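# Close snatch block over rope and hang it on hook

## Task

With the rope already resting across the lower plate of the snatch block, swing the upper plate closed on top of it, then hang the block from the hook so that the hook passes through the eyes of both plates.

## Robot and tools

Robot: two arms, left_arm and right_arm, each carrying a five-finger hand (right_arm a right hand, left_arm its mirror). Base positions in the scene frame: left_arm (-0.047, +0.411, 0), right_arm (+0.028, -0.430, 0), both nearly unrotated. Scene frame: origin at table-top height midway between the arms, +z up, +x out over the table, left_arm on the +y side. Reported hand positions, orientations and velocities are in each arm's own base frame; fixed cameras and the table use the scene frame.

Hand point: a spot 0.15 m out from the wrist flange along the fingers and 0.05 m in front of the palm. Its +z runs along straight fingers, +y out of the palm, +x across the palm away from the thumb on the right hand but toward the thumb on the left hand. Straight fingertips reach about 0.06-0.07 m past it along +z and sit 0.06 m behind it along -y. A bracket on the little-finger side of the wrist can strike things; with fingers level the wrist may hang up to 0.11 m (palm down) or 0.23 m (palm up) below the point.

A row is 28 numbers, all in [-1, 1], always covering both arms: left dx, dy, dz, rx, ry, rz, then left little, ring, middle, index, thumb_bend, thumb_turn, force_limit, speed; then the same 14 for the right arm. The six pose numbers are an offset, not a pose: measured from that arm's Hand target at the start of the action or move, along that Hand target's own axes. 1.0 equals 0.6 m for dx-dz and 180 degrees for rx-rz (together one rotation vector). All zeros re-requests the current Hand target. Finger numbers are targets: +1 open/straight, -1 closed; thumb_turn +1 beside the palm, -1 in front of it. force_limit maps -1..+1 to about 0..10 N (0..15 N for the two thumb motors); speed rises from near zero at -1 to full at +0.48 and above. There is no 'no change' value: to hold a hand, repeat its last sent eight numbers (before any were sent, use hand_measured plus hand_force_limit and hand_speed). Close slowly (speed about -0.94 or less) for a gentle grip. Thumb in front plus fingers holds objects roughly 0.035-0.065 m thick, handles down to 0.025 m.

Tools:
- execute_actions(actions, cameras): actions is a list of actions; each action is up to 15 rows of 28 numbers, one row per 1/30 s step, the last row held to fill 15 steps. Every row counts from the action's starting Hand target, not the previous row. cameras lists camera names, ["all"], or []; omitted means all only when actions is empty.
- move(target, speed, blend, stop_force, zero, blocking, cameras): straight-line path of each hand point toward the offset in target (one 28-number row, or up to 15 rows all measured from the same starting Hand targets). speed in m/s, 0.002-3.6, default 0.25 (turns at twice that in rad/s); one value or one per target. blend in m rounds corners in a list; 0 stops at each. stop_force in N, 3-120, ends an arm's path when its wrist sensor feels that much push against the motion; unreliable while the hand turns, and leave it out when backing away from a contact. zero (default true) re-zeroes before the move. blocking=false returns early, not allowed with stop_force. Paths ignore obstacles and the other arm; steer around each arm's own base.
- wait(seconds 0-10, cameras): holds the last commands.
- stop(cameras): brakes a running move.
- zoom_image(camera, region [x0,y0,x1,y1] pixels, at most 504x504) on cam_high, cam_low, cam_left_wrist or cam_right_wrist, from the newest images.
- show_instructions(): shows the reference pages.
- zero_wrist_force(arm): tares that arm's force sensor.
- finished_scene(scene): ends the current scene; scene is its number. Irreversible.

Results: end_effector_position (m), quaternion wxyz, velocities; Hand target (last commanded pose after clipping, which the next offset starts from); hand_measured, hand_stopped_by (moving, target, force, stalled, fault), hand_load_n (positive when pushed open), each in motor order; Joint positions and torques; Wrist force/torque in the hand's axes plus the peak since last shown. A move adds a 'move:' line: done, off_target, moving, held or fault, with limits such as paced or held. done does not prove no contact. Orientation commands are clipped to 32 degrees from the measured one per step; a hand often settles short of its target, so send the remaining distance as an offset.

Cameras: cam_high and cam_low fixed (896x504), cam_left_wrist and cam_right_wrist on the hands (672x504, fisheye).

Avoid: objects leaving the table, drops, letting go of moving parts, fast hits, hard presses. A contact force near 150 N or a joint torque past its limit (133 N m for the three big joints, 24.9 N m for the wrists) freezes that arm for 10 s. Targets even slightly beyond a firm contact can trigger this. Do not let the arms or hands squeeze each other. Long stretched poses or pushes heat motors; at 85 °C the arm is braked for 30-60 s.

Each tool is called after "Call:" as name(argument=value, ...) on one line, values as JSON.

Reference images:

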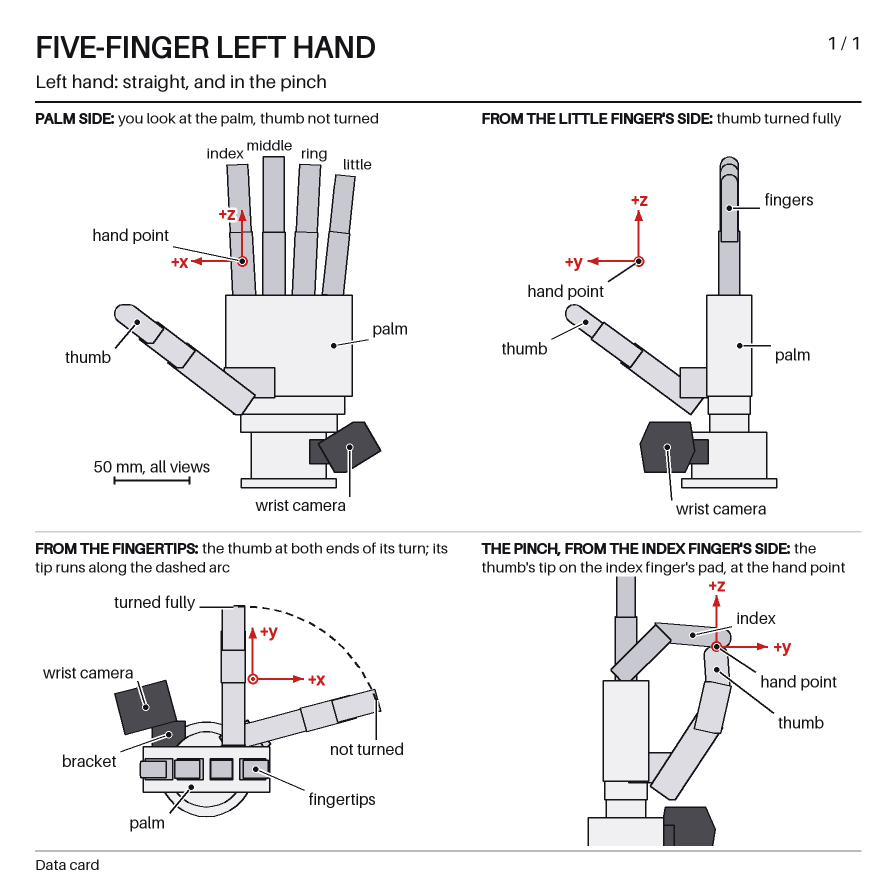

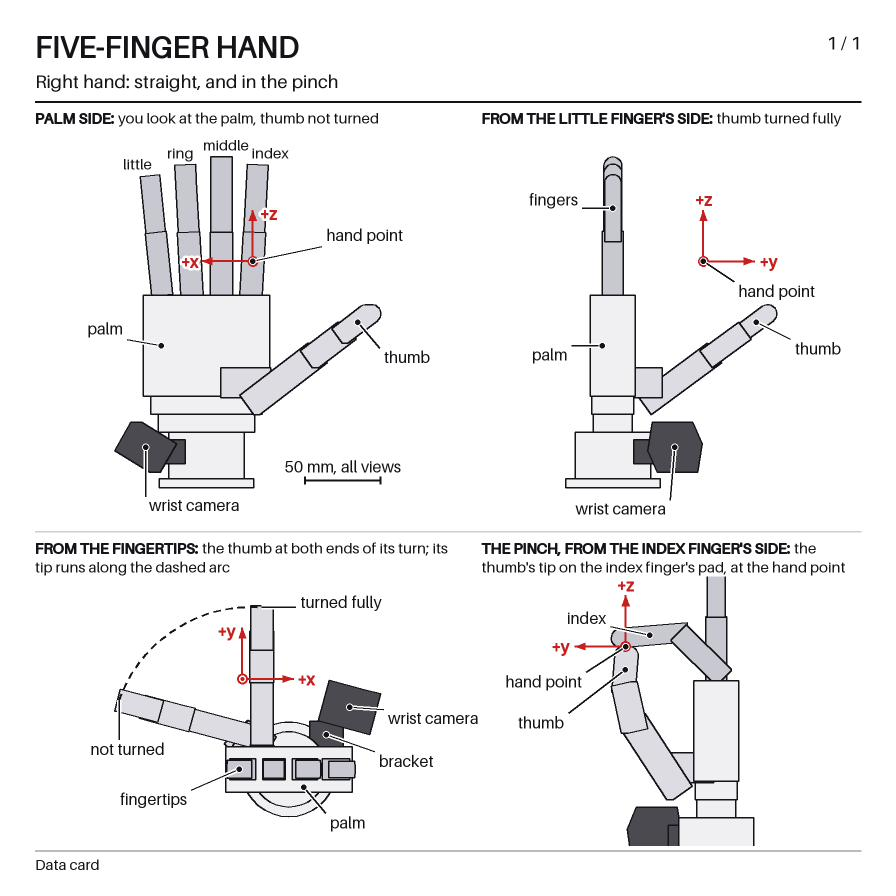

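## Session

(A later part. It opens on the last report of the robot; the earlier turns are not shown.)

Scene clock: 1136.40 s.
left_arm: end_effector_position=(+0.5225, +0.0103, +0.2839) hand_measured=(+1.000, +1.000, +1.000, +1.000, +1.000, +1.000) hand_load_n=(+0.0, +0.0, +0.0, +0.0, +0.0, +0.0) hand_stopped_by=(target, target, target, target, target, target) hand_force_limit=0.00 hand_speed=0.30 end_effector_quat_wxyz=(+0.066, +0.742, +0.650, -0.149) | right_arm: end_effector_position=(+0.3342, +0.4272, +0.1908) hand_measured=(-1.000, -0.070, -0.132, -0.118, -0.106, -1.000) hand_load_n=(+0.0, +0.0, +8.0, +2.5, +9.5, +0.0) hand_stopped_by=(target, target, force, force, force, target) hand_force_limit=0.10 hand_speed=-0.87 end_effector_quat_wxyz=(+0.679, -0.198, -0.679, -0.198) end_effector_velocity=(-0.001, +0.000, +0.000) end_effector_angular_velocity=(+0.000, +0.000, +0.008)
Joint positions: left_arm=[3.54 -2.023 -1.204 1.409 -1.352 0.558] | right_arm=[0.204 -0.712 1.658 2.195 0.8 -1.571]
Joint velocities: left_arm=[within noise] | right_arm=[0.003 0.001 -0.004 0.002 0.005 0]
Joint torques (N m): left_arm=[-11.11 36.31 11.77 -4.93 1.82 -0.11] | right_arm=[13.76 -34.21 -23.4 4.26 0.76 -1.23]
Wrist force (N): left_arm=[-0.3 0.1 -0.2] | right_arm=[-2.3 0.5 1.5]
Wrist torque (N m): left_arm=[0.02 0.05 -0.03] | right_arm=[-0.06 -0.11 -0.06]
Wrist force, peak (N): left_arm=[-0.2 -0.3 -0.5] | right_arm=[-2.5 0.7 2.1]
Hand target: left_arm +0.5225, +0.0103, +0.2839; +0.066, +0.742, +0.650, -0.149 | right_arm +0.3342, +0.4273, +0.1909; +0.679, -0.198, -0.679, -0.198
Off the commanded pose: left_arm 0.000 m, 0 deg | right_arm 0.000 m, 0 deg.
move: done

Call:
move(target=[[0,0,0,0,0,0,0.5,0.5,0.5,0.5,0.5,-1,-0.2,0.3,0,0,0,0,0,0,-1,-0.07,-0.25,-0.20,-0.5,-1,0.1,-0.87],[-0.2648,-0.0005,0.0577,0.0588,0.0381,0.4085,0.5,0.5,0.5,0.5,0.5,-1,-0.2,0.3,0,0,0,0,0,0,-1,-0.07,-0.25,-0.20,-0.5,-1,0.1,-0.87],[-0.3805,-0.0328,0.0985,0.1175,0.0762,0.8170,0.5,0.5,0.5,0.5,0.5,-1,-0.2,0.3,0,0,0,0,0,0,-1,-0.07,-0.25,-0.20,-0.5,-1,0.1,-0.87]], speed=0.4, cameras=["cam_high","cam_left_wrist"])

Scene clock: 1175.50 s.
left_arm: end_effector_position=(+0.4699, -0.2199, +0.3000) hand_measured=(+0.500, +0.500, +0.500, +0.500, +0.500, -1.000) hand_load_n=(+0.0, +0.0, +0.0, +0.0, +0.0, +0.0) hand_stopped_by=(target, target, target, target, target, target) hand_force_limit=-0.20 hand_speed=0.30 end_effector_quat_wxyz=(+0.000, +0.837, -0.547, +0.000) | right_arm: end_effector_position=(+0.3342, +0.4273, +0.1909) hand_measured=(-1.000, -0.070, -0.132, -0.118, -0.106, -1.000) hand_load_n=(+0.0, +0.0, +8.5, +2.5, +9.5, +0.0) hand_stopped_by=(target, target, force, force, force, target) hand_force_limit=0.10 hand_speed=-0.87 end_effector_quat_wxyz=(+0.679, -0.198, -0.679, -0.198)
Joint positions: left_arm=[3.076 -2.146 -0.916 1.491 -1.57 2.663] | right_arm=[0.204 -0.712 1.657 2.195 0.8 -1.571]
Joint torques (N m): left_arm=[12.82 51.2 10.17 -5.28 1.28 1.05] | right_arm=[13.57 -35.46 -22.46 4.28 -0.13 0.11]
Wrist force (N): left_arm=[-0.1 -0.3 -0.4] | right_arm=[-1.8 0.3 1.6]
Wrist torque (N m): left_arm=[-0.02 0.06 0.10] | right_arm=[-0.08 -0.18 -0.04]
Wrist force, peak (N): left_arm=[-0.5 -0.8 0.0] | right_arm=[-2.3 0.3 1.6]
Hand target: left_arm +0.4698, -0.2198, +0.3001; +0.000, +0.837, -0.547, +0.000 | right_arm +0.3342, +0.4273, +0.1909; +0.679, -0.198, -0.679, -0.198
Off the commanded pose: left_arm 0.000 m, 0 deg | right_arm 0.000 m, 0 deg.
move: done
camera_calibration:
cam_left_wrist: T_world_to_cam=[[0.98797, 0.153792, -0.0162144, -0.424746], [0.139757, -0.84305, 0.519361, -0.411212], [0.0662041, -0.515379, -0.854401, 0.227916], [0, 0, 0, 1]] pos_world=[0.462018, -0.163886, 0.401412]
Images, in order (width x height): cam_high 896x504, cam_left_wrist 672x504.

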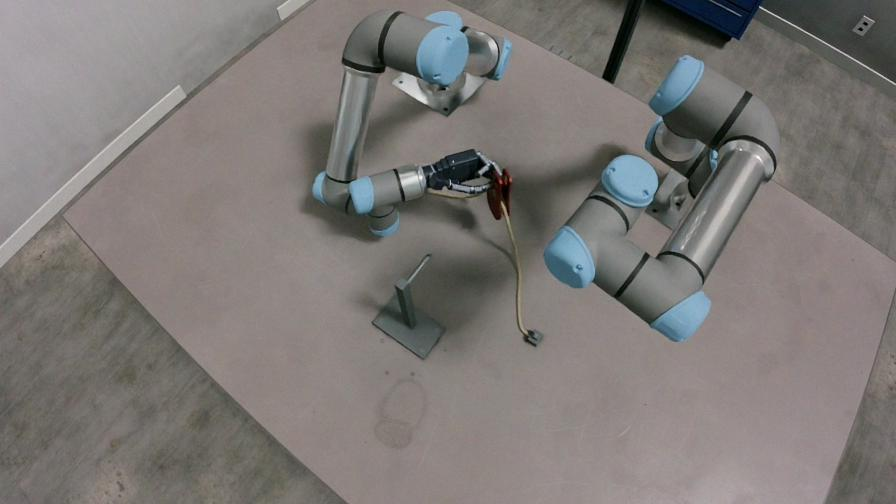

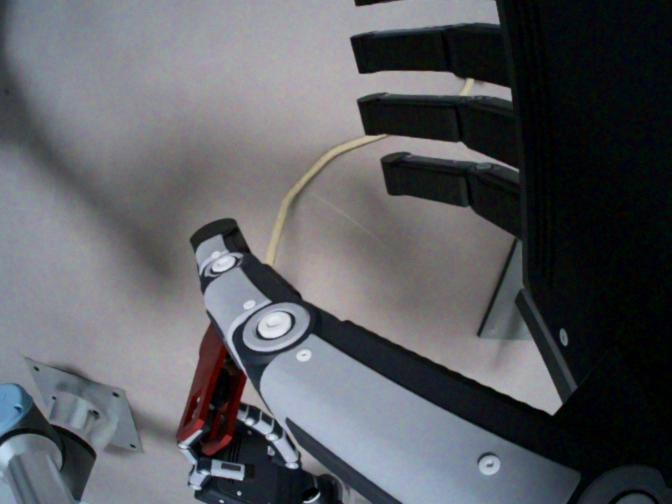

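Call:
move(target=[[0.03,0.02,0.13,0,0.25,0,0.5,0.5,0.5,0.5,0.5,-1,-0.2,0.3,0,0,0,0,0,0,-1,-0.07,-0.25,-0.20,-0.5,-1,0.1,-0.87],[0.1248,0.0512,0.2517,0,0.5,0,0.5,0.5,0.5,0.5,0.5,-1,-0.2,0.3,0,0,0,0,0,0,-1,-0.07,-0.25,-0.20,-0.5,-1,0.1,-0.87]], speed=0.3, blend=0.02, cameras=["all"])

Call:
zoom_image(camera="cam_high", region=[400, 100, 640, 300])

Call:
zoom_image(camera="cam_low", region=[340, 190, 460, 300])

Scene clock: 1186.20 s.
left_arm: end_effector_position=(+0.4716, -0.3009, +0.1491) hand_measured=(+0.500, +0.500, +0.500, +0.500, +0.500, -1.000) hand_load_n=(+0.0, +0.0, +0.0, +0.0, +0.0, +0.0) hand_stopped_by=(target, target, target, target, target, target) hand_force_limit=-0.20 hand_speed=0.30 end_effector_quat_wxyz=(+0.387, +0.592, -0.387, +0.592) | right_arm: end_effector_position=(+0.3342, +0.4273, +0.1909) hand_measured=(-1.000, -0.070, -0.132, -0.118, -0.106, -1.000) hand_load_n=(+0.0, +0.0, +8.5, +3.0, +9.5, +0.0) hand_stopped_by=(target, target, force, force, force, target) hand_force_limit=0.10 hand_speed=-0.87 end_effector_quat_wxyz=(+0.679, -0.198, -0.679, -0.198)
Joint positions: left_arm=[3.346 -2.031 -2.09 4.123 -0.208 1.567] | right_arm=[0.204 -0.712 1.657 2.195 0.8 -1.571]
Joint torques (N m): left_arm=[-14.15 37.08 17.41 -2 -0.93 0.65] | right_arm=[13.72 -36.09 -21.56 4.11 0.77 0.99]
Wrist force (N): left_arm=[-2.0 0.3 0.0] | right_arm=[-2.0 0.1 1.6]
Wrist torque (N m): left_arm=[0.00 0.18 -0.03] | right_arm=[-0.13 -0.19 -0.05]
Wrist force, peak (N): left_arm=[-2.8 -0.3 0.8] | right_arm=[-2.2 0.2 2.0]
Hand target: left_arm +0.4716, -0.3009, +0.1491; +0.387, +0.592, -0.387, +0.592 | right_arm +0.3342, +0.4273, +0.1909; +0.679, -0.198, -0.679, -0.198
Off the commanded pose: left_arm 0.000 m, 0 deg | right_arm 0.000 m, 0 deg.
move: done
camera_calibration:
cam_left_wrist: T_world_to_cam=[[0.892031, 0.373449, 0.254592, -0.345546], [-0.400357, 0.391468, 0.828533, 0.178767], [0.20975, -0.841005, 0.498714, -0.310277], [0, 0, 0, 1]] pos_world=[0.444889, -0.201882, 0.0945988]
cam_right_wrist: T_world_to_cam=[[0.499463, 0.822665, 0.271586, -0.566667], [0.541401, -0.0516628, -0.839176, 0.00506239], [-0.67633, 0.566174, -0.471195, 0.186725], [0, 0, 0, 1]] pos_world=[0.406576, 0.36072, 0.246131]

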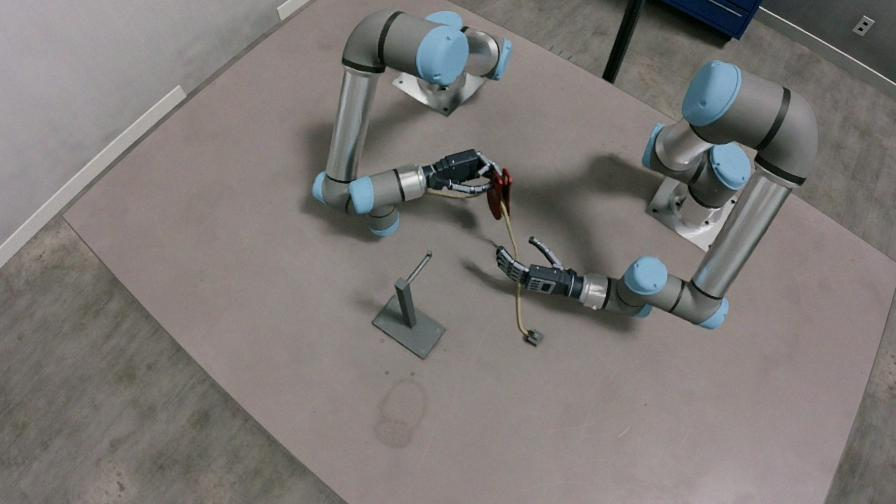

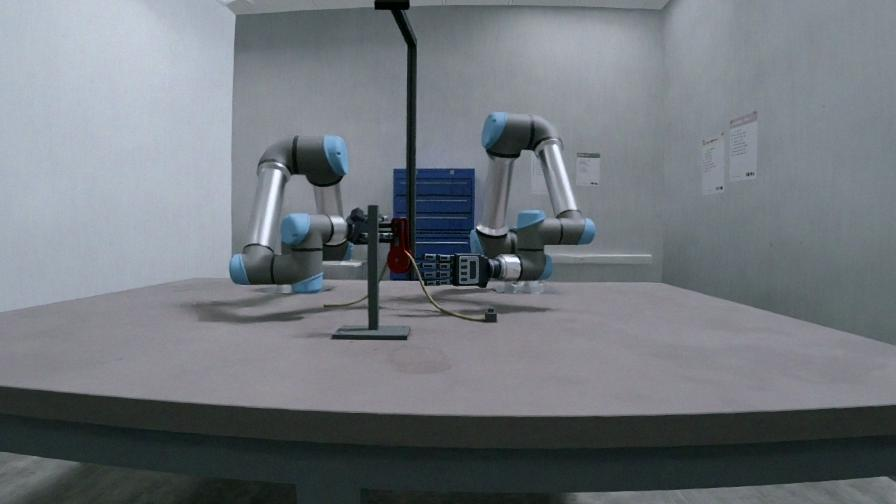

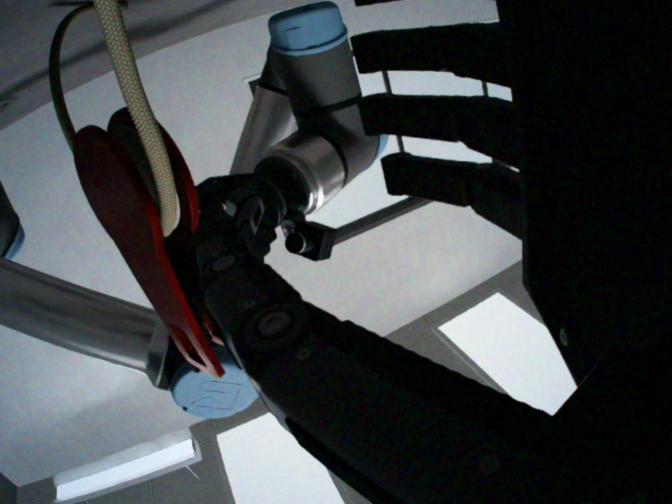

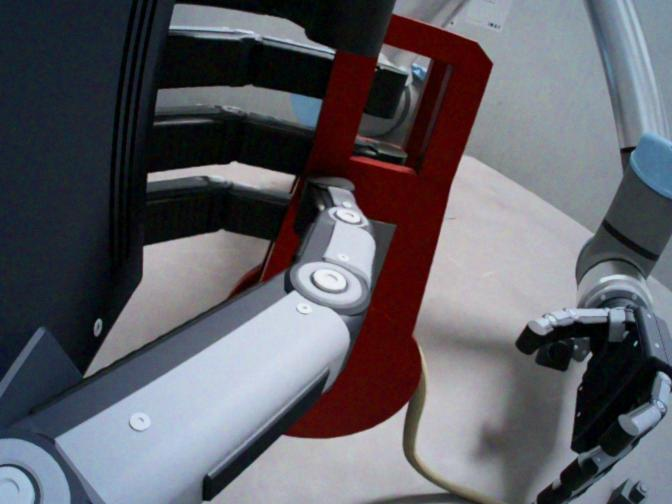

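Scaled by 2.100 from the camera's 896x504 image, which has a finer 1280x720 frame.

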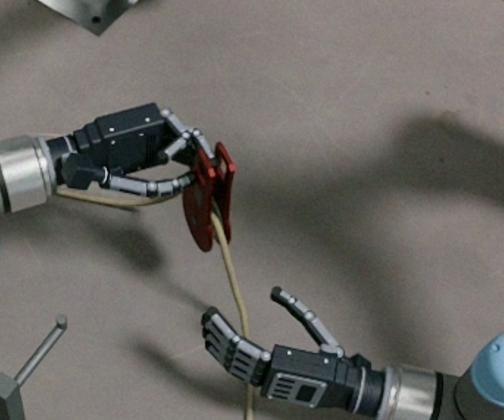

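Scaled by 4.200 from the camera's 896x504 image, which has a finer 1280x720 frame.

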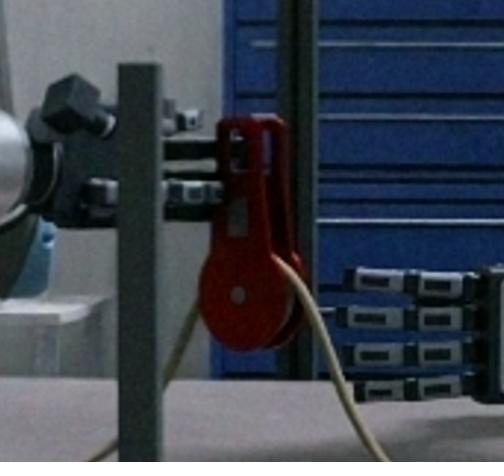

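Call:
move(target=[0,0.1131,0.0707,0,0,0,0.5,0.5,0.5,0.5,0.5,-1,-0.2,0.3,0,0,0,0,0,0,-1,-0.07,-0.25,-0.20,-0.5,-1,0.1,-0.87], speed=0.06, stop_force=4, cameras=["cam_left_wrist","cam_right_wrist","cam_high"])

Call:
zoom_image(camera="cam_high", region=[440, 130, 600, 260])

Scene clock: 1193.70 s.
left_arm: end_effector_position=(+0.4265, -0.3669, +0.1492) hand_measured=(+0.500, +0.500, +0.500, +0.500, +0.500, -1.000) hand_load_n=(+0.5, +0.0, +0.0, +0.0, +0.0, +0.0) hand_stopped_by=(target, target, target, target, target, target) hand_force_limit=-0.20 hand_speed=0.30 end_effector_quat_wxyz=(+0.387, +0.592, -0.387, +0.592) | right_arm: end_effector_position=(+0.3342, +0.4273, +0.1909) hand_measured=(-1.000, -0.070, -0.132, -0.118, -0.106, -1.000) hand_load_n=(+0.0, +0.0, +8.0, +3.0, +9.5, +0.0) hand_stopped_by=(target, target, force, force, force, target) hand_force_limit=0.10 hand_speed=-0.87 end_effector_quat_wxyz=(+0.679, -0.198, -0.679, -0.198)
Joint positions: left_arm=[3.194 -1.981 -2.181 4.164 -0.36 1.569] | right_arm=[0.204 -0.712 1.657 2.195 0.8 -1.571]
Joint torques (N m): left_arm=[13.62 16.6 17.91 -1.99 2.58 -1.11] | right_arm=[14.44 -36.73 -21.32 4.04 0.76 0.96]
Wrist force (N): left_arm=[-2.2 0.2 0.0] | right_arm=[-1.8 0.2 1.2]
Wrist torque (N m): left_arm=[0.00 0.21 -0.01] | right_arm=[-0.08 -0.18 -0.04]
Wrist force, peak (N): left_arm=[-2.6 0.3 0.2] | right_arm=[-2.4 0.3 1.6]
Hand target: left_arm +0.4265, -0.3669, +0.1492; +0.387, +0.592, -0.387, +0.592 | right_arm +0.3342, +0.4273, +0.1909; +0.679, -0.198, -0.679, -0.198
Off the commanded pose: left_arm 0.000 m, 0 deg | right_arm 0.000 m, 0 deg.
move: done
camera_calibration:
cam_left_wrist: T_world_to_cam=[[0.892049, 0.373374, 0.254637, -0.280688], [-0.400366, 0.391502, 0.828513, 0.186518], [0.209654, -0.841022, 0.498725, -0.356425], [0, 0, 0, 1]] pos_world=[0.399789, -0.267982, 0.0946987]
cam_right_wrist: T_world_to_cam=[[0.499463, 0.822665, 0.271586, -0.566667], [0.541401, -0.0516628, -0.839176, 0.00506239], [-0.67633, 0.566174, -0.471195, 0.186725], [0, 0, 0, 1]] pos_world=[0.406576, 0.36072, 0.246131]
Images, in order (width x height): cam_high 896x504, cam_left_wrist 672x504, cam_right_wrist 672x504.

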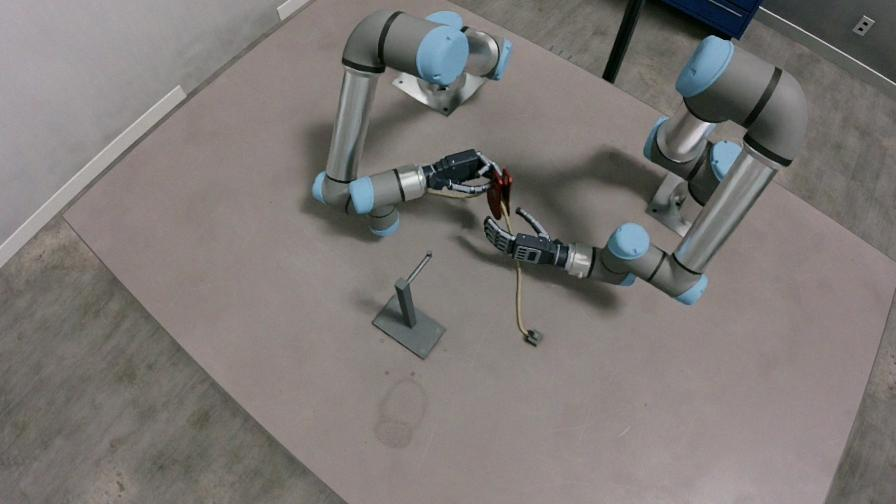

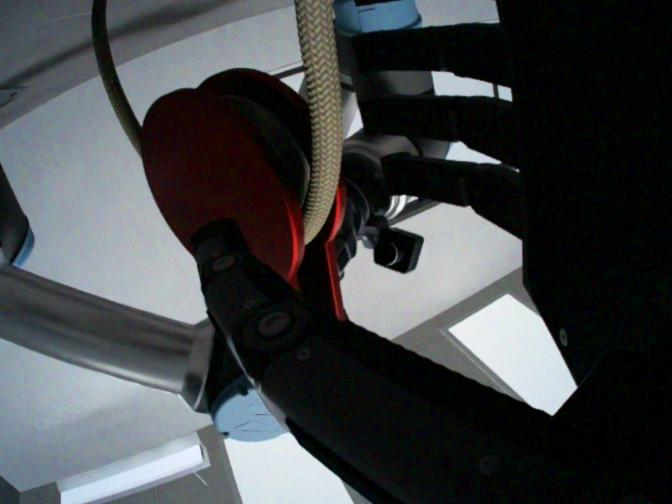

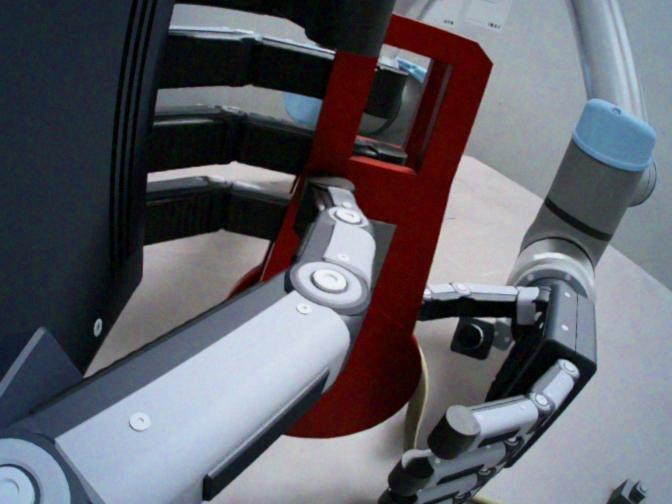

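Scaled by 3.150 from the camera's 896x504 image, which has a finer 1280x720 frame.

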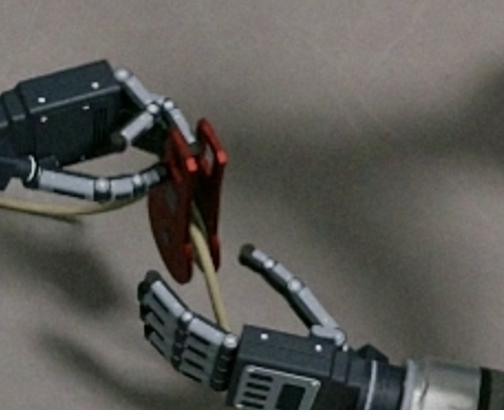

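Call:
move(target=[0,0.0565,0.0353,0,0,0,0.5,0.5,0.5,0.5,0.5,-1,-0.2,0.3,0,0,0,0,0,0,-1,-0.07,-0.25,-0.20,-0.5,-1,0.1,-0.87], speed=0.04, stop_force=4, cameras=["cam_left_wrist","cam_right_wrist","cam_high"])

Call:
zoom_image(camera="cam_high", region=[440, 130, 600, 260])

Scene clock: 1198.23 s.
left_arm: end_effector_position=(+0.4039, -0.3999, +0.1492) hand_measured=(+0.500, +0.500, +0.500, +0.500, +0.500, -1.000) hand_load_n=(+0.0, +0.0, +0.0, +0.0, +0.0, +0.0) hand_stopped_by=(target, target, target, target, target, target) hand_force_limit=-0.20 hand_speed=0.30 end_effector_quat_wxyz=(+0.387, +0.592, -0.387, +0.592) | right_arm: end_effector_position=(+0.3342, +0.4273, +0.1909) hand_measured=(-1.000, -0.070, -0.132, -0.118, -0.106, -1.000) hand_load_n=(+0.0, +0.0, +8.0, +3.0, +9.5, +0.0) hand_stopped_by=(target, target, force, force, force, target) hand_force_limit=0.10 hand_speed=-0.87 end_effector_quat_wxyz=(+0.679, -0.198, -0.679, -0.198)
Joint positions: left_arm=[3.105 -1.965 -2.211 4.177 -0.449 1.569] | right_arm=[0.204 -0.712 1.657 2.195 0.8 -1.571]
Joint torques (N m): left_arm=[13.79 14.98 17.64 -1.51 2.73 -1.08] | right_arm=[14 -37.13 -20.36 4.03 0.71 0.94]
Wrist force (N): left_arm=[-2.3 0.3 0.3] | right_arm=[-1.6 0.3 1.4]
Wrist torque (N m): left_arm=[0.01 0.22 -0.05] | right_arm=[-0.08 -0.21 -0.02]
Wrist force, peak (N): left_arm=[-2.7 0.3 0.2] | right_arm=[-2.5 0.3 1.6]
Hand target: left_arm +0.4039, -0.3999, +0.1492; +0.387, +0.592, -0.387, +0.592 | right_arm +0.3342, +0.4273, +0.1909; +0.679, -0.198, -0.679, -0.198
Off the commanded pose: left_arm 0.000 m, 0 deg | right_arm 0.000 m, 0 deg.
move: done
camera_calibration:
cam_left_wrist: T_world_to_cam=[[0.892049, 0.373374, 0.254637, -0.248206], [-0.400366, 0.391502, 0.828513, 0.190389], [0.209654, -0.841022, 0.498725, -0.379441], [0, 0, 0, 1]] pos_world=[0.377189, -0.300982, 0.0946987]
cam_right_wrist: T_world_to_cam=[[0.499463, 0.822665, 0.271586, -0.566667], [0.541401, -0.0516628, -0.839176, 0.00506239], [-0.67633, 0.566174, -0.471195, 0.186725], [0, 0, 0, 1]] pos_world=[0.406576, 0.36072, 0.246131]
Images, in order (width x height): cam_high 896x504, cam_left_wrist 672x504, cam_right_wrist 672x504.

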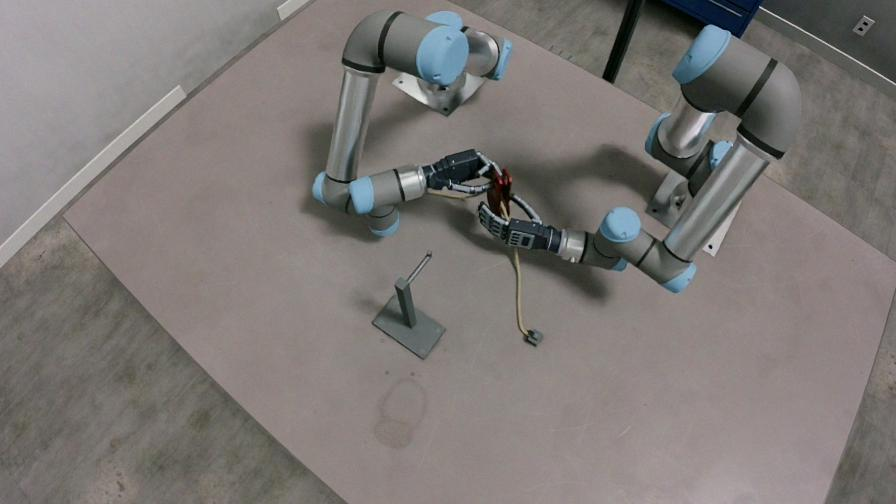

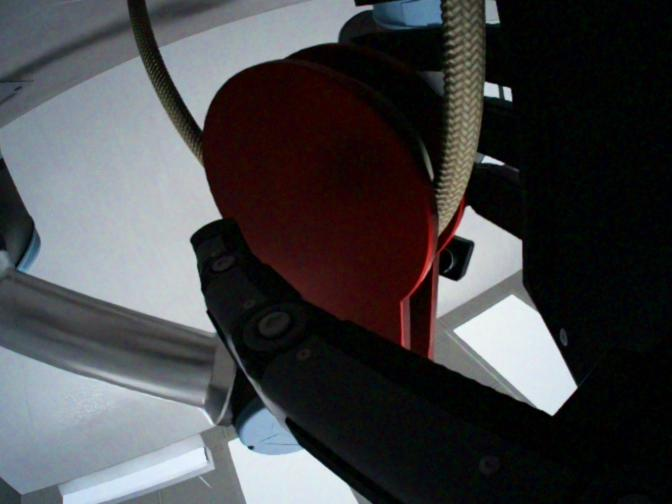

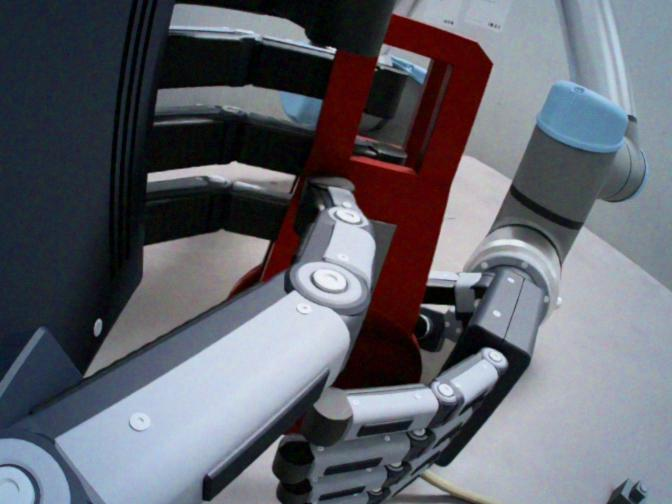

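Scaled by 3.150 from the camera's 896x504 image, which has a finer 1280x720 frame.

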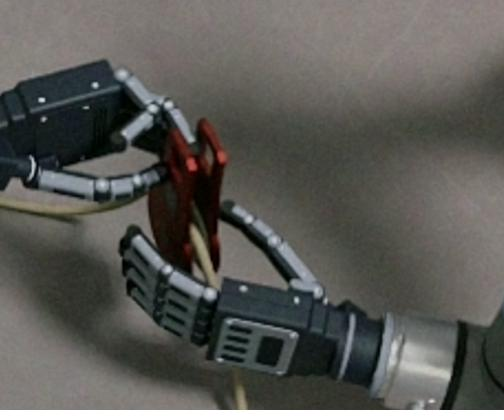

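Call:
execute_actions(actions=[[[0,0,0,0,0,0,0.35,0.35,0.25,0.25,0.2,-1,-0.7,-0.5,0,0,0,0,0,0,-1,-0.07,-0.25,-0.20,-0.5,-1,0.1,-0.87]],[[0,0,0,0,0,0,0.35,0.35,0.25,0.25,0.2,-1,-0.7,-0.5,0,0,0,0,0,0,-1,-0.07,-0.25,-0.20,-0.5,-1,0.1,-0.87]],[[0,0,0,0,0,0,0.35,0.35,0.05,0.05,-0.1,-1,-0.7,-0.85,0,0,0,0,0,0,-1,-0.07,-0.25,-0.20,-0.5,-1,0.1,-0.87]],[[0,0,0,0,0,0,0.35,0.35,0.05,0.05,-0.1,-1,-0.7,-0.85,0,0,0,0,0,0,-1,-0.07,-0.25,-0.20,-0.5,-1,0.1,-0.87]],[[0,0,0,0,0,0,0.35,0.35,0.05,0.05,-0.1,-1,-0.7,-0.85,0,0,0,0,0,0,-1,-0.07,-0.25,-0.20,-0.5,-1,0.1,-0.87]],[[0,0,0,0,0,0,0.35,0.35,0.05,0.05,-0.1,-1,-0.7,-0.85,0,0,0,0,0,0,-1,-0.07,-0.25,-0.20,-0.5,-1,0.1,-0.87]]], cameras=["cam_left_wrist","cam_right_wrist","cam_high"])

Call:
zoom_image(camera="cam_high", region=[440, 130, 600, 260])

Scene clock: 1219.70 s.
left_arm: end_effector_position=(+0.4039, -0.3999, +0.1492) hand_measured=(+0.350, +0.350, +0.182, +0.170, +0.132, -1.000) hand_load_n=(+0.0, +0.0, +0.5, +7.0, +3.0, +0.0) hand_stopped_by=(target, target, force, force, force, target) hand_force_limit=-0.70 hand_speed=-0.85 end_effector_quat_wxyz=(+0.387, +0.592, -0.387, +0.592) | right_arm: end_effector_position=(+0.3342, +0.4273, +0.1909) hand_measured=(-1.000, -0.070, -0.132, -0.118, -0.106, -1.000) hand_load_n=(+0.0, +0.0, +7.5, +7.0, +9.5, +0.5) hand_stopped_by=(target, target, force, force, force, target) hand_force_limit=0.10 hand_speed=-0.87 end_effector_quat_wxyz=(+0.679, -0.198, -0.679, -0.198)
Joint positions: left_arm=[3.105 -1.965 -2.211 4.177 -0.449 1.569] | right_arm=[0.204 -0.712 1.657 2.195 0.8 -1.571]
Joint torques (N m): left_arm=[9.11 17.36 3.96 -1.44 -1.7 -0.51] | right_arm=[-9.62 -37.77 -19.53 4.11 0.5 0.92]
Wrist force (N): left_arm=[-2.3 -2.2 4.8] | right_arm=[-2.0 1.0 6.1]
Wrist torque (N m): left_arm=[-0.01 0.18 -0.08] | right_arm=[-0.13 -0.03 -0.09]
Wrist force, peak (N): left_arm=[-2.6 -2.5 4.7] | right_arm=[-2.2 0.9 6.3]
Hand target: left_arm +0.4039, -0.3999, +0.1492; +0.387, +0.592, -0.387, +0.592 | right_arm +0.3342, +0.4273, +0.1909; +0.679, -0.198, -0.679, -0.198
Off the commanded pose: left_arm 0.000 m, 0 deg | right_arm 0.000 m, 0 deg.
Step readings (end_effector_position of left_arm | right_arm):
0: (+0.4039, -0.3999, +0.1492) | (+0.3342, +0.4273, +0.1909)
1: (+0.4039, -0.3999, +0.1492) | (+0.3342, +0.4273, +0.1909)
2: (+0.4039, -0.3999, +0.1492) | (+0.3342, +0.4273, +0.1909)
4: (+0.4039, -0.3999, +0.1492) | (+0.3342, +0.4273, +0.1909)
8: (+0.4039, -0.3999, +0.1492) | (+0.3342, +0.4273, +0.1909)
15: (+0.4039, -0.3999, +0.1492) | (+0.3342, +0.4273, +0.1909)
16: (+0.4039, -0.3999, +0.1492) | (+0.3342, +0.4273, +0.1909)
17: (+0.4039, -0.3999, +0.1492) | (+0.3342, +0.4273, +0.1909)
19: (+0.4039, -0.3999, +0.1492) | (+0.3342, +0.4273, +0.1909)
23: (+0.4039, -0.3999, +0.1492) | (+0.3342, +0.4273, +0.1909)
30: (+0.4039, -0.3999, +0.1492) | (+0.3342, +0.4273, +0.1909)
31: (+0.4039, -0.3999, +0.1492) | (+0.3342, +0.4273, +0.1909)
32: (+0.4039, -0.3999, +0.1492) | (+0.3342, +0.4273, +0.1909)
34: (+0.4039, -0.3999, +0.1492) | (+0.3342, +0.4273, +0.1909)
38: (+0.4039, -0.3999, +0.1492) | (+0.3342, +0.4273, +0.1909)
45: (+0.4039, -0.3999, +0.1492) | (+0.3342, +0.4273, +0.1909)
46: (+0.4039, -0.3999, +0.1492) | (+0.3342, +0.4273, +0.1909)
47: (+0.4039, -0.3999, +0.1492) | (+0.3342, +0.4273, +0.1909)
49: (+0.4039, -0.3999, +0.1492) | (+0.3342, +0.4273, +0.1909)
53: (+0.4039, -0.3999, +0.1492) | (+0.3342, +0.4273, +0.1909)
60: (+0.4039, -0.3999, +0.1492) | (+0.3342, +0.4273, +0.1909)
61: (+0.4039, -0.3999, +0.1492) | (+0.3342, +0.4273, +0.1909)
62: (+0.4039, -0.3999, +0.1492) | (+0.3342, +0.4273, +0.1909)
64: (+0.4039, -0.3999, +0.1492) | (+0.3342, +0.4273, +0.1909)
68: (+0.4039, -0.3999, +0.1492) | (+0.3342, +0.4273, +0.1909)
75: (+0.4039, -0.3999, +0.1492) | (+0.3342, +0.4273, +0.1909)
76: (+0.4039, -0.3999, +0.1492) | (+0.3342, +0.4273, +0.1909)
77: (+0.4039, -0.3999, +0.1492) | (+0.3342, +0.4273, +0.1909)
79: (+0.4039, -0.3999, +0.1492) | (+0.3342, +0.4273, +0.1909)
83: (+0.4039, -0.3999, +0.1492) | (+0.3342, +0.4273, +0.1909)
90: (+0.4039, -0.3999, +0.1492) | (+0.3342, +0.4273, +0.1909)
camera_calibration:
cam_left_wrist: T_world_to_cam=[[0.892049, 0.373374, 0.254637, -0.248206], [-0.400366, 0.391502, 0.828513, 0.190389], [0.209654, -0.841022, 0.498725, -0.379441], [0, 0, 0, 1]] pos_world=[0.377189, -0.300982, 0.0946987]
cam_right_wrist: T_world_to_cam=[[0.499409, 0.822711, 0.271547, -0.566652], [0.541404, -0.0516672, -0.839173, 0.00506197], [-0.676367, 0.566107, -0.471222, 0.186771], [0, 0, 0, 1]] pos_world=[0.406576, 0.36072, 0.246131]
Images, in order (width x height): cam_high 896x504, cam_left_wrist 672x504, cam_right_wrist 672x504.

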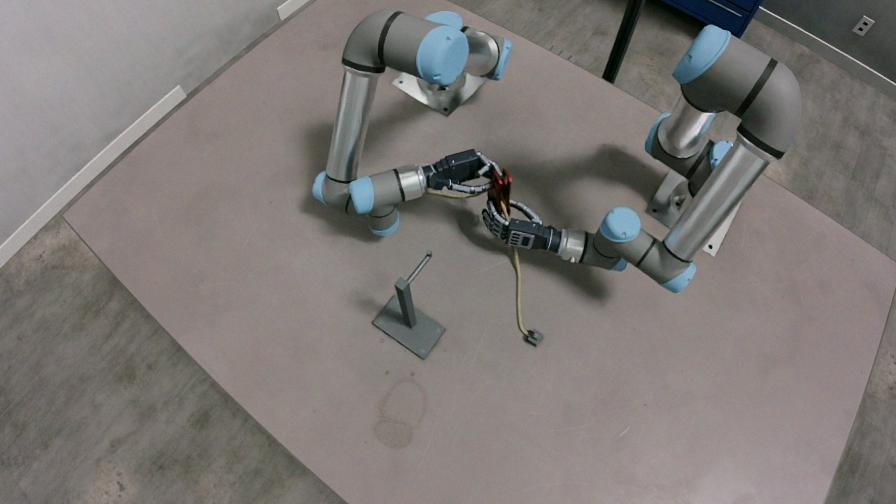

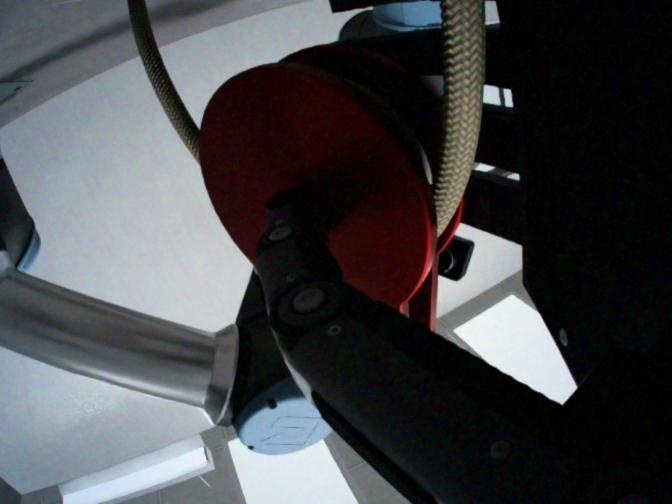

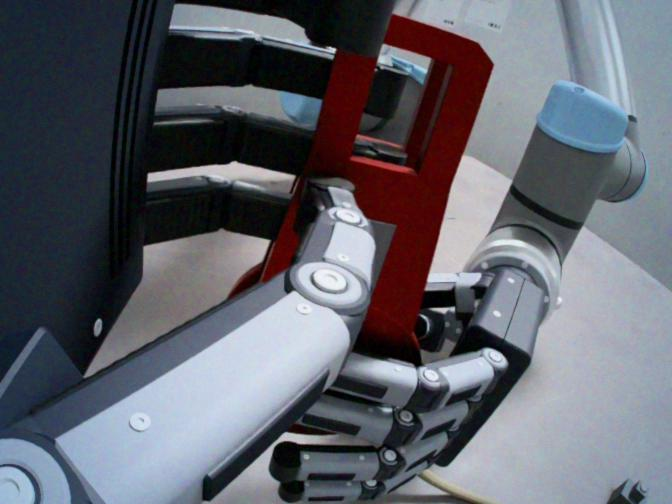

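Scaled by 3.150 from the camera's 896x504 image, which has a finer 1280x720 frame.

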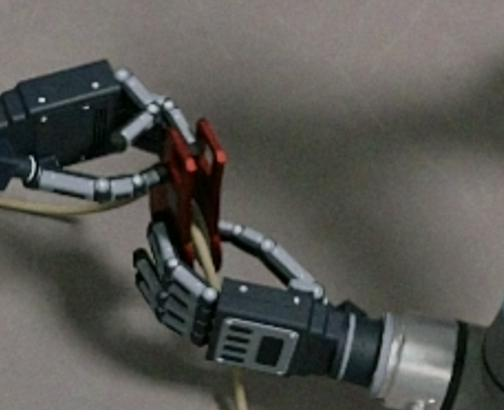

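Call:
execute_actions(actions=[[[0,0,0,0,0,0,0.35,0.35,0.04,0.05,-0.15,-1,0.1,-0.87,0,0,0,0,0,0,-1,-0.07,-0.25,-0.20,-0.5,-1,0.1,-0.87]],[[0,0,0,0,0,0,0.35,0.35,0.04,0.05,-0.15,-1,0.1,-0.87,0,0,0,0,0,0,-1,-0.07,-0.25,-0.20,-0.5,-1,0.1,-0.87]],[[0,0,0,0,0,0,0.35,0.35,0.04,0.05,-0.15,-1,0.1,-0.87,0,0,0,0,0,0,-1,-0.07,-0.25,-0.20,-0.5,-1,0.1,-0.87]]])

Scene clock: 1227.07 s.
left_arm: end_effector_position=(+0.4039, -0.3999, +0.1492) hand_measured=(+0.350, +0.350, +0.164, +0.170, +0.124, -1.000) hand_load_n=(+0.0, +0.0, +9.5, +5.5, +7.5, +1.0) hand_stopped_by=(target, target, force, force, force, target) hand_force_limit=0.10 hand_speed=-0.87 end_effector_quat_wxyz=(+0.387, +0.592, -0.387, +0.592) | right_arm: end_effector_position=(+0.3342, +0.4273, +0.1909) hand_measured=(-1.000, -0.070, -0.132, -0.118, -0.106, -1.000) hand_load_n=(+0.0, +0.0, +7.0, +8.0, +9.0, +1.0) hand_stopped_by=(target, target, force, force, force, target) hand_force_limit=0.10 hand_speed=-0.87 end_effector_quat_wxyz=(+0.679, -0.198, -0.679, -0.198)
Joint positions: left_arm=[3.105 -1.965 -2.211 4.177 -0.449 1.569] | right_arm=[0.204 -0.712 1.657 2.195 0.8 -1.571]
Joint torques (N m): left_arm=[3.22 19.81 3.6 -1.54 -1.19 -0.27] | right_arm=[-12.97 -38.4 -19.26 4.02 0.56 0.95]
Wrist force (N): left_arm=[-2.2 -1.6 5.2] | right_arm=[-2.3 1.5 6.5]
Wrist torque (N m): left_arm=[0.08 0.19 -0.05] | right_arm=[-0.16 0.04 -0.11]
Wrist force, peak (N): left_arm=[-2.3 -2.0 5.4] | right_arm=[-2.3 1.8 6.6]
Hand target: left_arm +0.4039, -0.3999, +0.1492; +0.387, +0.592, -0.387, +0.592 | right_arm +0.3342, +0.4273, +0.1909; +0.679, -0.198, -0.679, -0.198
Off the commanded pose: left_arm 0.000 m, 0 deg | right_arm 0.000 m, 0 deg.
Step readings (end_effector_position of left_arm | right_arm):
0: (+0.4039, -0.3999, +0.1492) | (+0.3342, +0.4273, +0.1909)
1: (+0.4039, -0.3999, +0.1492) | (+0.3342, +0.4273, +0.1909)
2: (+0.4039, -0.3999, +0.1492) | (+0.3342, +0.4273, +0.1909)
4: (+0.4039, -0.3999, +0.1492) | (+0.3342, +0.4273, +0.1909)
8: (+0.4039, -0.3999, +0.1492) | (+0.3342, +0.4273, +0.1909)
15: (+0.4039, -0.3999, +0.1492) | (+0.3342, +0.4273, +0.1909)
16: (+0.4039, -0.3999, +0.1492) | (+0.3342, +0.4273, +0.1909)
17: (+0.4039, -0.3999, +0.1492) | (+0.3342, +0.4273, +0.1909)
19: (+0.4039, -0.3999, +0.1492) | (+0.3342, +0.4273, +0.1909)
23: (+0.4039, -0.3999, +0.1492) | (+0.3342, +0.4273, +0.1909)
30: (+0.4039, -0.3999, +0.1492) | (+0.3342, +0.4273, +0.1909)
31: (+0.4039, -0.3999, +0.1492) | (+0.3342, +0.4273, +0.1909)
32: (+0.4039, -0.3999, +0.1492) | (+0.3342, +0.4273, +0.1909)
34: (+0.4039, -0.3999, +0.1492) | (+0.3342, +0.4273, +0.1909)
38: (+0.4039, -0.3999, +0.1492) | (+0.3342, +0.4273, +0.1909)
45: (+0.4039, -0.3999, +0.1492) | (+0.3342, +0.4273, +0.1909)

Call:
execute_actions(actions=[[[0,0,0,0,0,0,0.35,0.35,0.04,0.02,-0.2,-1,0.45,-0.87,0,0,0,0,0,0,-1,-0.07,-0.25,-0.20,-0.5,-1,0.1,-0.87]],[[0,0,0,0,0,0,0.35,0.35,0.04,0.02,-0.2,-1,0.45,-0.87,0,0,0,0,0,0,-1,-0.07,-0.25,-0.20,-0.5,-1,0.1,-0.87]]])

Scene clock: 1233.53 s.
left_arm: end_effector_position=(+0.4039, -0.3999, +0.1492) hand_measured=(+0.350, +0.350, +0.164, +0.162, +0.118, -1.000) hand_load_n=(+0.0, +0.0, +9.0, +11.0, +10.5, +1.0) hand_stopped_by=(target, target, force, force, force, target) hand_force_limit=0.45 hand_speed=-0.87 end_effector_quat_wxyz=(+0.387, +0.592, -0.387, +0.592) | right_arm: end_effector_position=(+0.3342, +0.4273, +0.1909) hand_measured=(-1.000, -0.070, -0.132, -0.118, -0.106, -1.000) hand_load_n=(+0.0, +0.5, +7.0, +8.5, +9.0, +1.0) hand_stopped_by=(target, target, force, force, force, target) hand_force_limit=0.10 hand_speed=-0.87 end_effector_quat_wxyz=(+0.679, -0.198, -0.679, -0.198)
Joint positions: left_arm=[3.105 -1.965 -2.211 4.177 -0.449 1.569] | right_arm=[0.204 -0.712 1.657 2.195 0.8 -1.571]
Joint torques (N m): left_arm=[-2.86 22.54 2.97 -1.44 0.28 0.17] | right_arm=[-13.1 -38.89 -18.6 4.05 0.63 0.84]
Wrist force (N): left_arm=[-2.2 -2.6 6.6] | right_arm=[-2.4 1.9 7.8]
Wrist torque (N m): left_arm=[0.04 0.17 -0.08] | right_arm=[-0.18 0.01 -0.10]
Wrist force, peak (N): left_arm=[-2.6 -2.5 6.6] | right_arm=[-2.1 1.9 8.3]
Hand target: left_arm +0.4039, -0.3999, +0.1492; +0.387, +0.592, -0.387, +0.592 | right_arm +0.3342, +0.4273, +0.1909; +0.679, -0.198, -0.679, -0.198
Off the commanded pose: left_arm 0.000 m, 0 deg | right_arm 0.000 m, 0 deg.
Step readings (end_effector_position of left_arm | right_arm):
0: (+0.4039, -0.3999, +0.1492) | (+0.3342, +0.4273, +0.1909)
1: (+0.4039, -0.3999, +0.1492) | (+0.3342, +0.4273, +0.1909)
2: (+0.4039, -0.3999, +0.1492) | (+0.3342, +0.4273, +0.1909)
4: (+0.4039, -0.3999, +0.1492) | (+0.3342, +0.4273, +0.1909)
8: (+0.4039, -0.3999, +0.1492) | (+0.3342, +0.4273, +0.1909)
15: (+0.4039, -0.3999, +0.1492) | (+0.3342, +0.4273, +0.1909)
16: (+0.4039, -0.3999, +0.1492) | (+0.3342, +0.4273, +0.1909)
17: (+0.4039, -0.3999, +0.1492) | (+0.3342, +0.4273, +0.1909)
19: (+0.4039, -0.3999, +0.1492) | (+0.3342, +0.4273, +0.1909)
23: (+0.4039, -0.3999, +0.1492) | (+0.3342, +0.4273, +0.1909)
30: (+0.4039, -0.3999, +0.1492) | (+0.3342, +0.4273, +0.1909)

Call:
execute_actions(actions=[[[0,0,0,0,0,0,0.35,0.35,0.04,0.02,-0.2,-1,0.45,-0.87,0,0,0,0,0,0,-1,-0.07,-0.25,-0.20,0.0,-1,0.1,-0.8]],[[0,0,0,0,0,0,0.35,0.35,0.04,0.02,-0.2,-1,0.45,-0.87,0,0,0,0,0,0,-1,-0.07,-0.08,-0.06,0.6,-1,0.1,-0.6]],[[0,0,0,0,0,0,0.35,0.35,0.04,0.02,-0.2,-1,0.45,-0.87,0,0,0,0,0,0,-1,-0.07,-0.08,-0.06,0.6,-1,0.1,-0.6]]], cameras=["cam_right_wrist"])

Call:
zoom_image(camera="cam_right_wrist", region=[200, 0, 540, 320])

Scene clock: 1240.27 s.
left_arm: end_effector_position=(+0.4039, -0.3999, +0.1492) hand_measured=(+0.350, +0.350, +0.164, +0.162, +0.118, -1.000) hand_load_n=(+0.0, +0.0, +9.0, +6.5, +7.5, -2.0) hand_stopped_by=(target, target, force, force, force, target) hand_force_limit=0.45 hand_speed=-0.87 end_effector_quat_wxyz=(+0.387, +0.592, -0.387, +0.592) | right_arm: end_effector_position=(+0.3342, +0.4273, +0.1909) hand_measured=(-1.000, -0.070, -0.080, -0.060, +0.600, -1.000) hand_load_n=(+0.0, +0.0, +0.0, +0.0, +0.0, +0.0) hand_stopped_by=(target, target, target, target, target, target) hand_force_limit=0.10 hand_speed=-0.60 end_effector_quat_wxyz=(+0.679, -0.198, -0.679, -0.198)
Joint positions: left_arm=[3.105 -1.965 -2.211 4.177 -0.449 1.569] | right_arm=[0.204 -0.712 1.657 2.195 0.8 -1.571]
Joint torques (N m): left_arm=[-8.29 25.53 9.09 -1.34 2.22 0.43] | right_arm=[-4.98 -39.53 -18.1 2.58 0.53 0.79]
Wrist force (N): left_arm=[-5.5 0.2 0.2] | right_arm=[1.1 0.4 1.5]
Wrist torque (N m): left_arm=[-0.01 0.18 -0.04] | right_arm=[-0.07 -0.12 -0.06]
Wrist force, peak (N): left_arm=[-3.7 -2.4 6.2] | right_arm=[-2.7 2.1 8.1]
Hand target: left_arm +0.4039, -0.3999, +0.1492; +0.387, +0.592, -0.387, +0.592 | right_arm +0.3342, +0.4273, +0.1909; +0.679, -0.198, -0.679, -0.198
Off the commanded pose: left_arm 0.000 m, 0 deg | right_arm 0.000 m, 0 deg.
Step readings (end_effector_position of left_arm | right_arm):
0: (+0.4039, -0.3999, +0.1492) | (+0.3342, +0.4273, +0.1909)
1: (+0.4039, -0.3999, +0.1492) | (+0.3342, +0.4273, +0.1909)
2: (+0.4039, -0.3999, +0.1492) | (+0.3342, +0.4273, +0.1909)
4: (+0.4039, -0.3999, +0.1492) | (+0.3342, +0.4273, +0.1909)
8: (+0.4039, -0.3999, +0.1492) | (+0.3342, +0.4273, +0.1909)
15: (+0.4039, -0.3999, +0.1492) | (+0.3342, +0.4273, +0.1909)
16: (+0.4039, -0.3999, +0.1492) | (+0.3342, +0.4273, +0.1909)
17: (+0.4039, -0.3999, +0.1492) | (+0.3342, +0.4273, +0.1909)
19: (+0.4039, -0.3999, +0.1492) | (+0.3342, +0.4273, +0.1909)
23: (+0.4039, -0.3999, +0.1492) | (+0.3342, +0.4273, +0.1909)
30: (+0.4039, -0.3999, +0.1492) | (+0.3342, +0.4273, +0.1909)
31: (+0.4039, -0.3999, +0.1492) | (+0.3342, +0.4273, +0.1909)
32: (+0.4039, -0.3999, +0.1492) | (+0.3342, +0.4273, +0.1909)
34: (+0.4039, -0.3999, +0.1492) | (+0.3342, +0.4273, +0.1909)
38: (+0.4039, -0.3999, +0.1492) | (+0.3342, +0.4273, +0.1909)
45: (+0.4039, -0.3999, +0.1492) | (+0.3342, +0.4273, +0.1909)
camera_calibration:
cam_right_wrist: T_world_to_cam=[[0.499463, 0.822665, 0.271586, -0.566667], [0.541401, -0.0516628, -0.839176, 0.00506239], [-0.67633, 0.566174, -0.471195, 0.186725], [0, 0, 0, 1]] pos_world=[0.406576, 0.36072, 0.246131]
Images, in order (width x height): cam_right_wrist 672x504.

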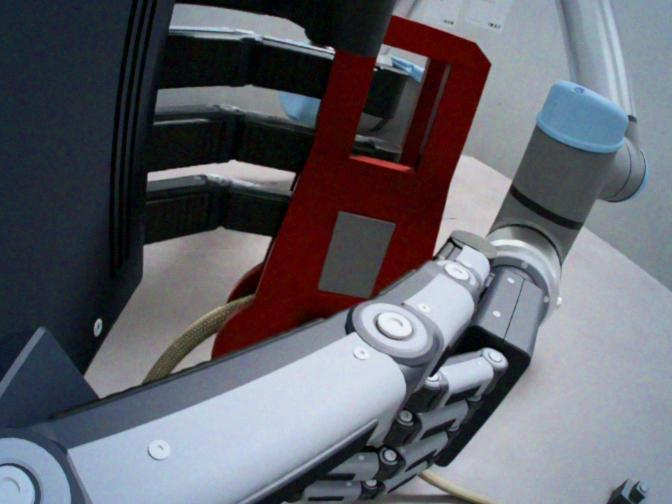

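Scaled by 1.482 from the camera's 672x504 image, which has a finer 960x720 frame.

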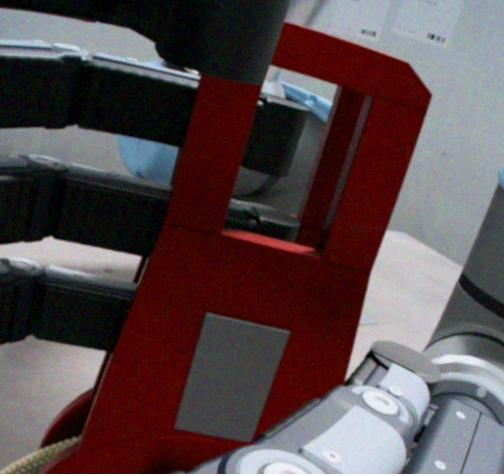

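Call:
move(target=[0,0,0,0,0,0,0.35,0.35,0.04,0.02,-0.2,-1,0.45,-0.87,0,-0.1,0,0,0,0,-1,-0.07,-0.08,-0.06,0.6,-1,0.1,-0.6], speed=0.04, stop_force=3, cameras=["cam_right_wrist"])

Scene clock: 1246.10 s.
left_arm: end_effector_position=(+0.4039, -0.3999, +0.1492) hand_measured=(+0.350, +0.350, +0.164, +0.162, +0.118, -1.000) hand_load_n=(+0.0, +0.0, +9.0, +6.5, +7.5, -2.5) hand_stopped_by=(target, target, force, force, force, target) hand_force_limit=0.45 hand_speed=-0.87 end_effector_quat_wxyz=(+0.387, +0.592, -0.387, +0.592) | right_arm: end_effector_position=(+0.3020, +0.3767, +0.1908) hand_measured=(-1.000, -0.070, -0.080, -0.060, +0.600, -1.000) hand_load_n=(+0.0, +0.0, +0.0, +0.0, +0.0, +0.5) hand_stopped_by=(target, target, target, target, target, target) hand_force_limit=0.10 hand_speed=-0.60 end_effector_quat_wxyz=(+0.679, -0.198, -0.679, -0.198)
Joint positions: left_arm=[3.105 -1.965 -2.211 4.177 -0.449 1.569] | right_arm=[0.119 -0.778 1.822 2.098 0.885 -1.571]
Joint torques (N m): left_arm=[-12.54 30.07 16.71 -1.21 2.5 0.99] | right_arm=[13.64 -29.93 -21.26 3.89 -1.55 -1.6]
Wrist force (N): left_arm=[-5.3 0.4 0.2] | right_arm=[1.1 0.0 1.3]
Wrist torque (N m): left_arm=[0.02 0.16 -0.04] | right_arm=[-0.13 -0.10 -0.07]
Wrist force, peak (N): left_arm=[-5.8 0.2 0.3] | right_arm=[1.1 0.1 1.9]
Hand target: left_arm +0.4039, -0.3999, +0.1492; +0.387, +0.592, -0.387, +0.592 | right_arm +0.3020, +0.3767, +0.1908; +0.679, -0.198, -0.679, -0.198
Off the commanded pose: left_arm 0.000 m, 0 deg | right_arm 0.000 m, 0 deg.
move: done
camera_calibration:
cam_right_wrist: T_world_to_cam=[[0.499463, 0.822665, 0.271586, -0.508957], [0.541401, -0.0516628, -0.839176, 0.0198814], [-0.67633, 0.566174, -0.471195, 0.193596], [0, 0, 0, 1]] pos_world=[0.374376, 0.31012, 0.246131]
Images, in order (width x height): cam_right_wrist 672x504.

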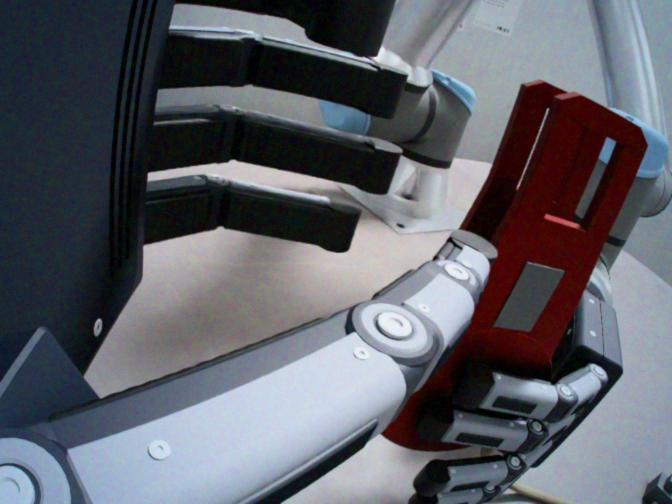

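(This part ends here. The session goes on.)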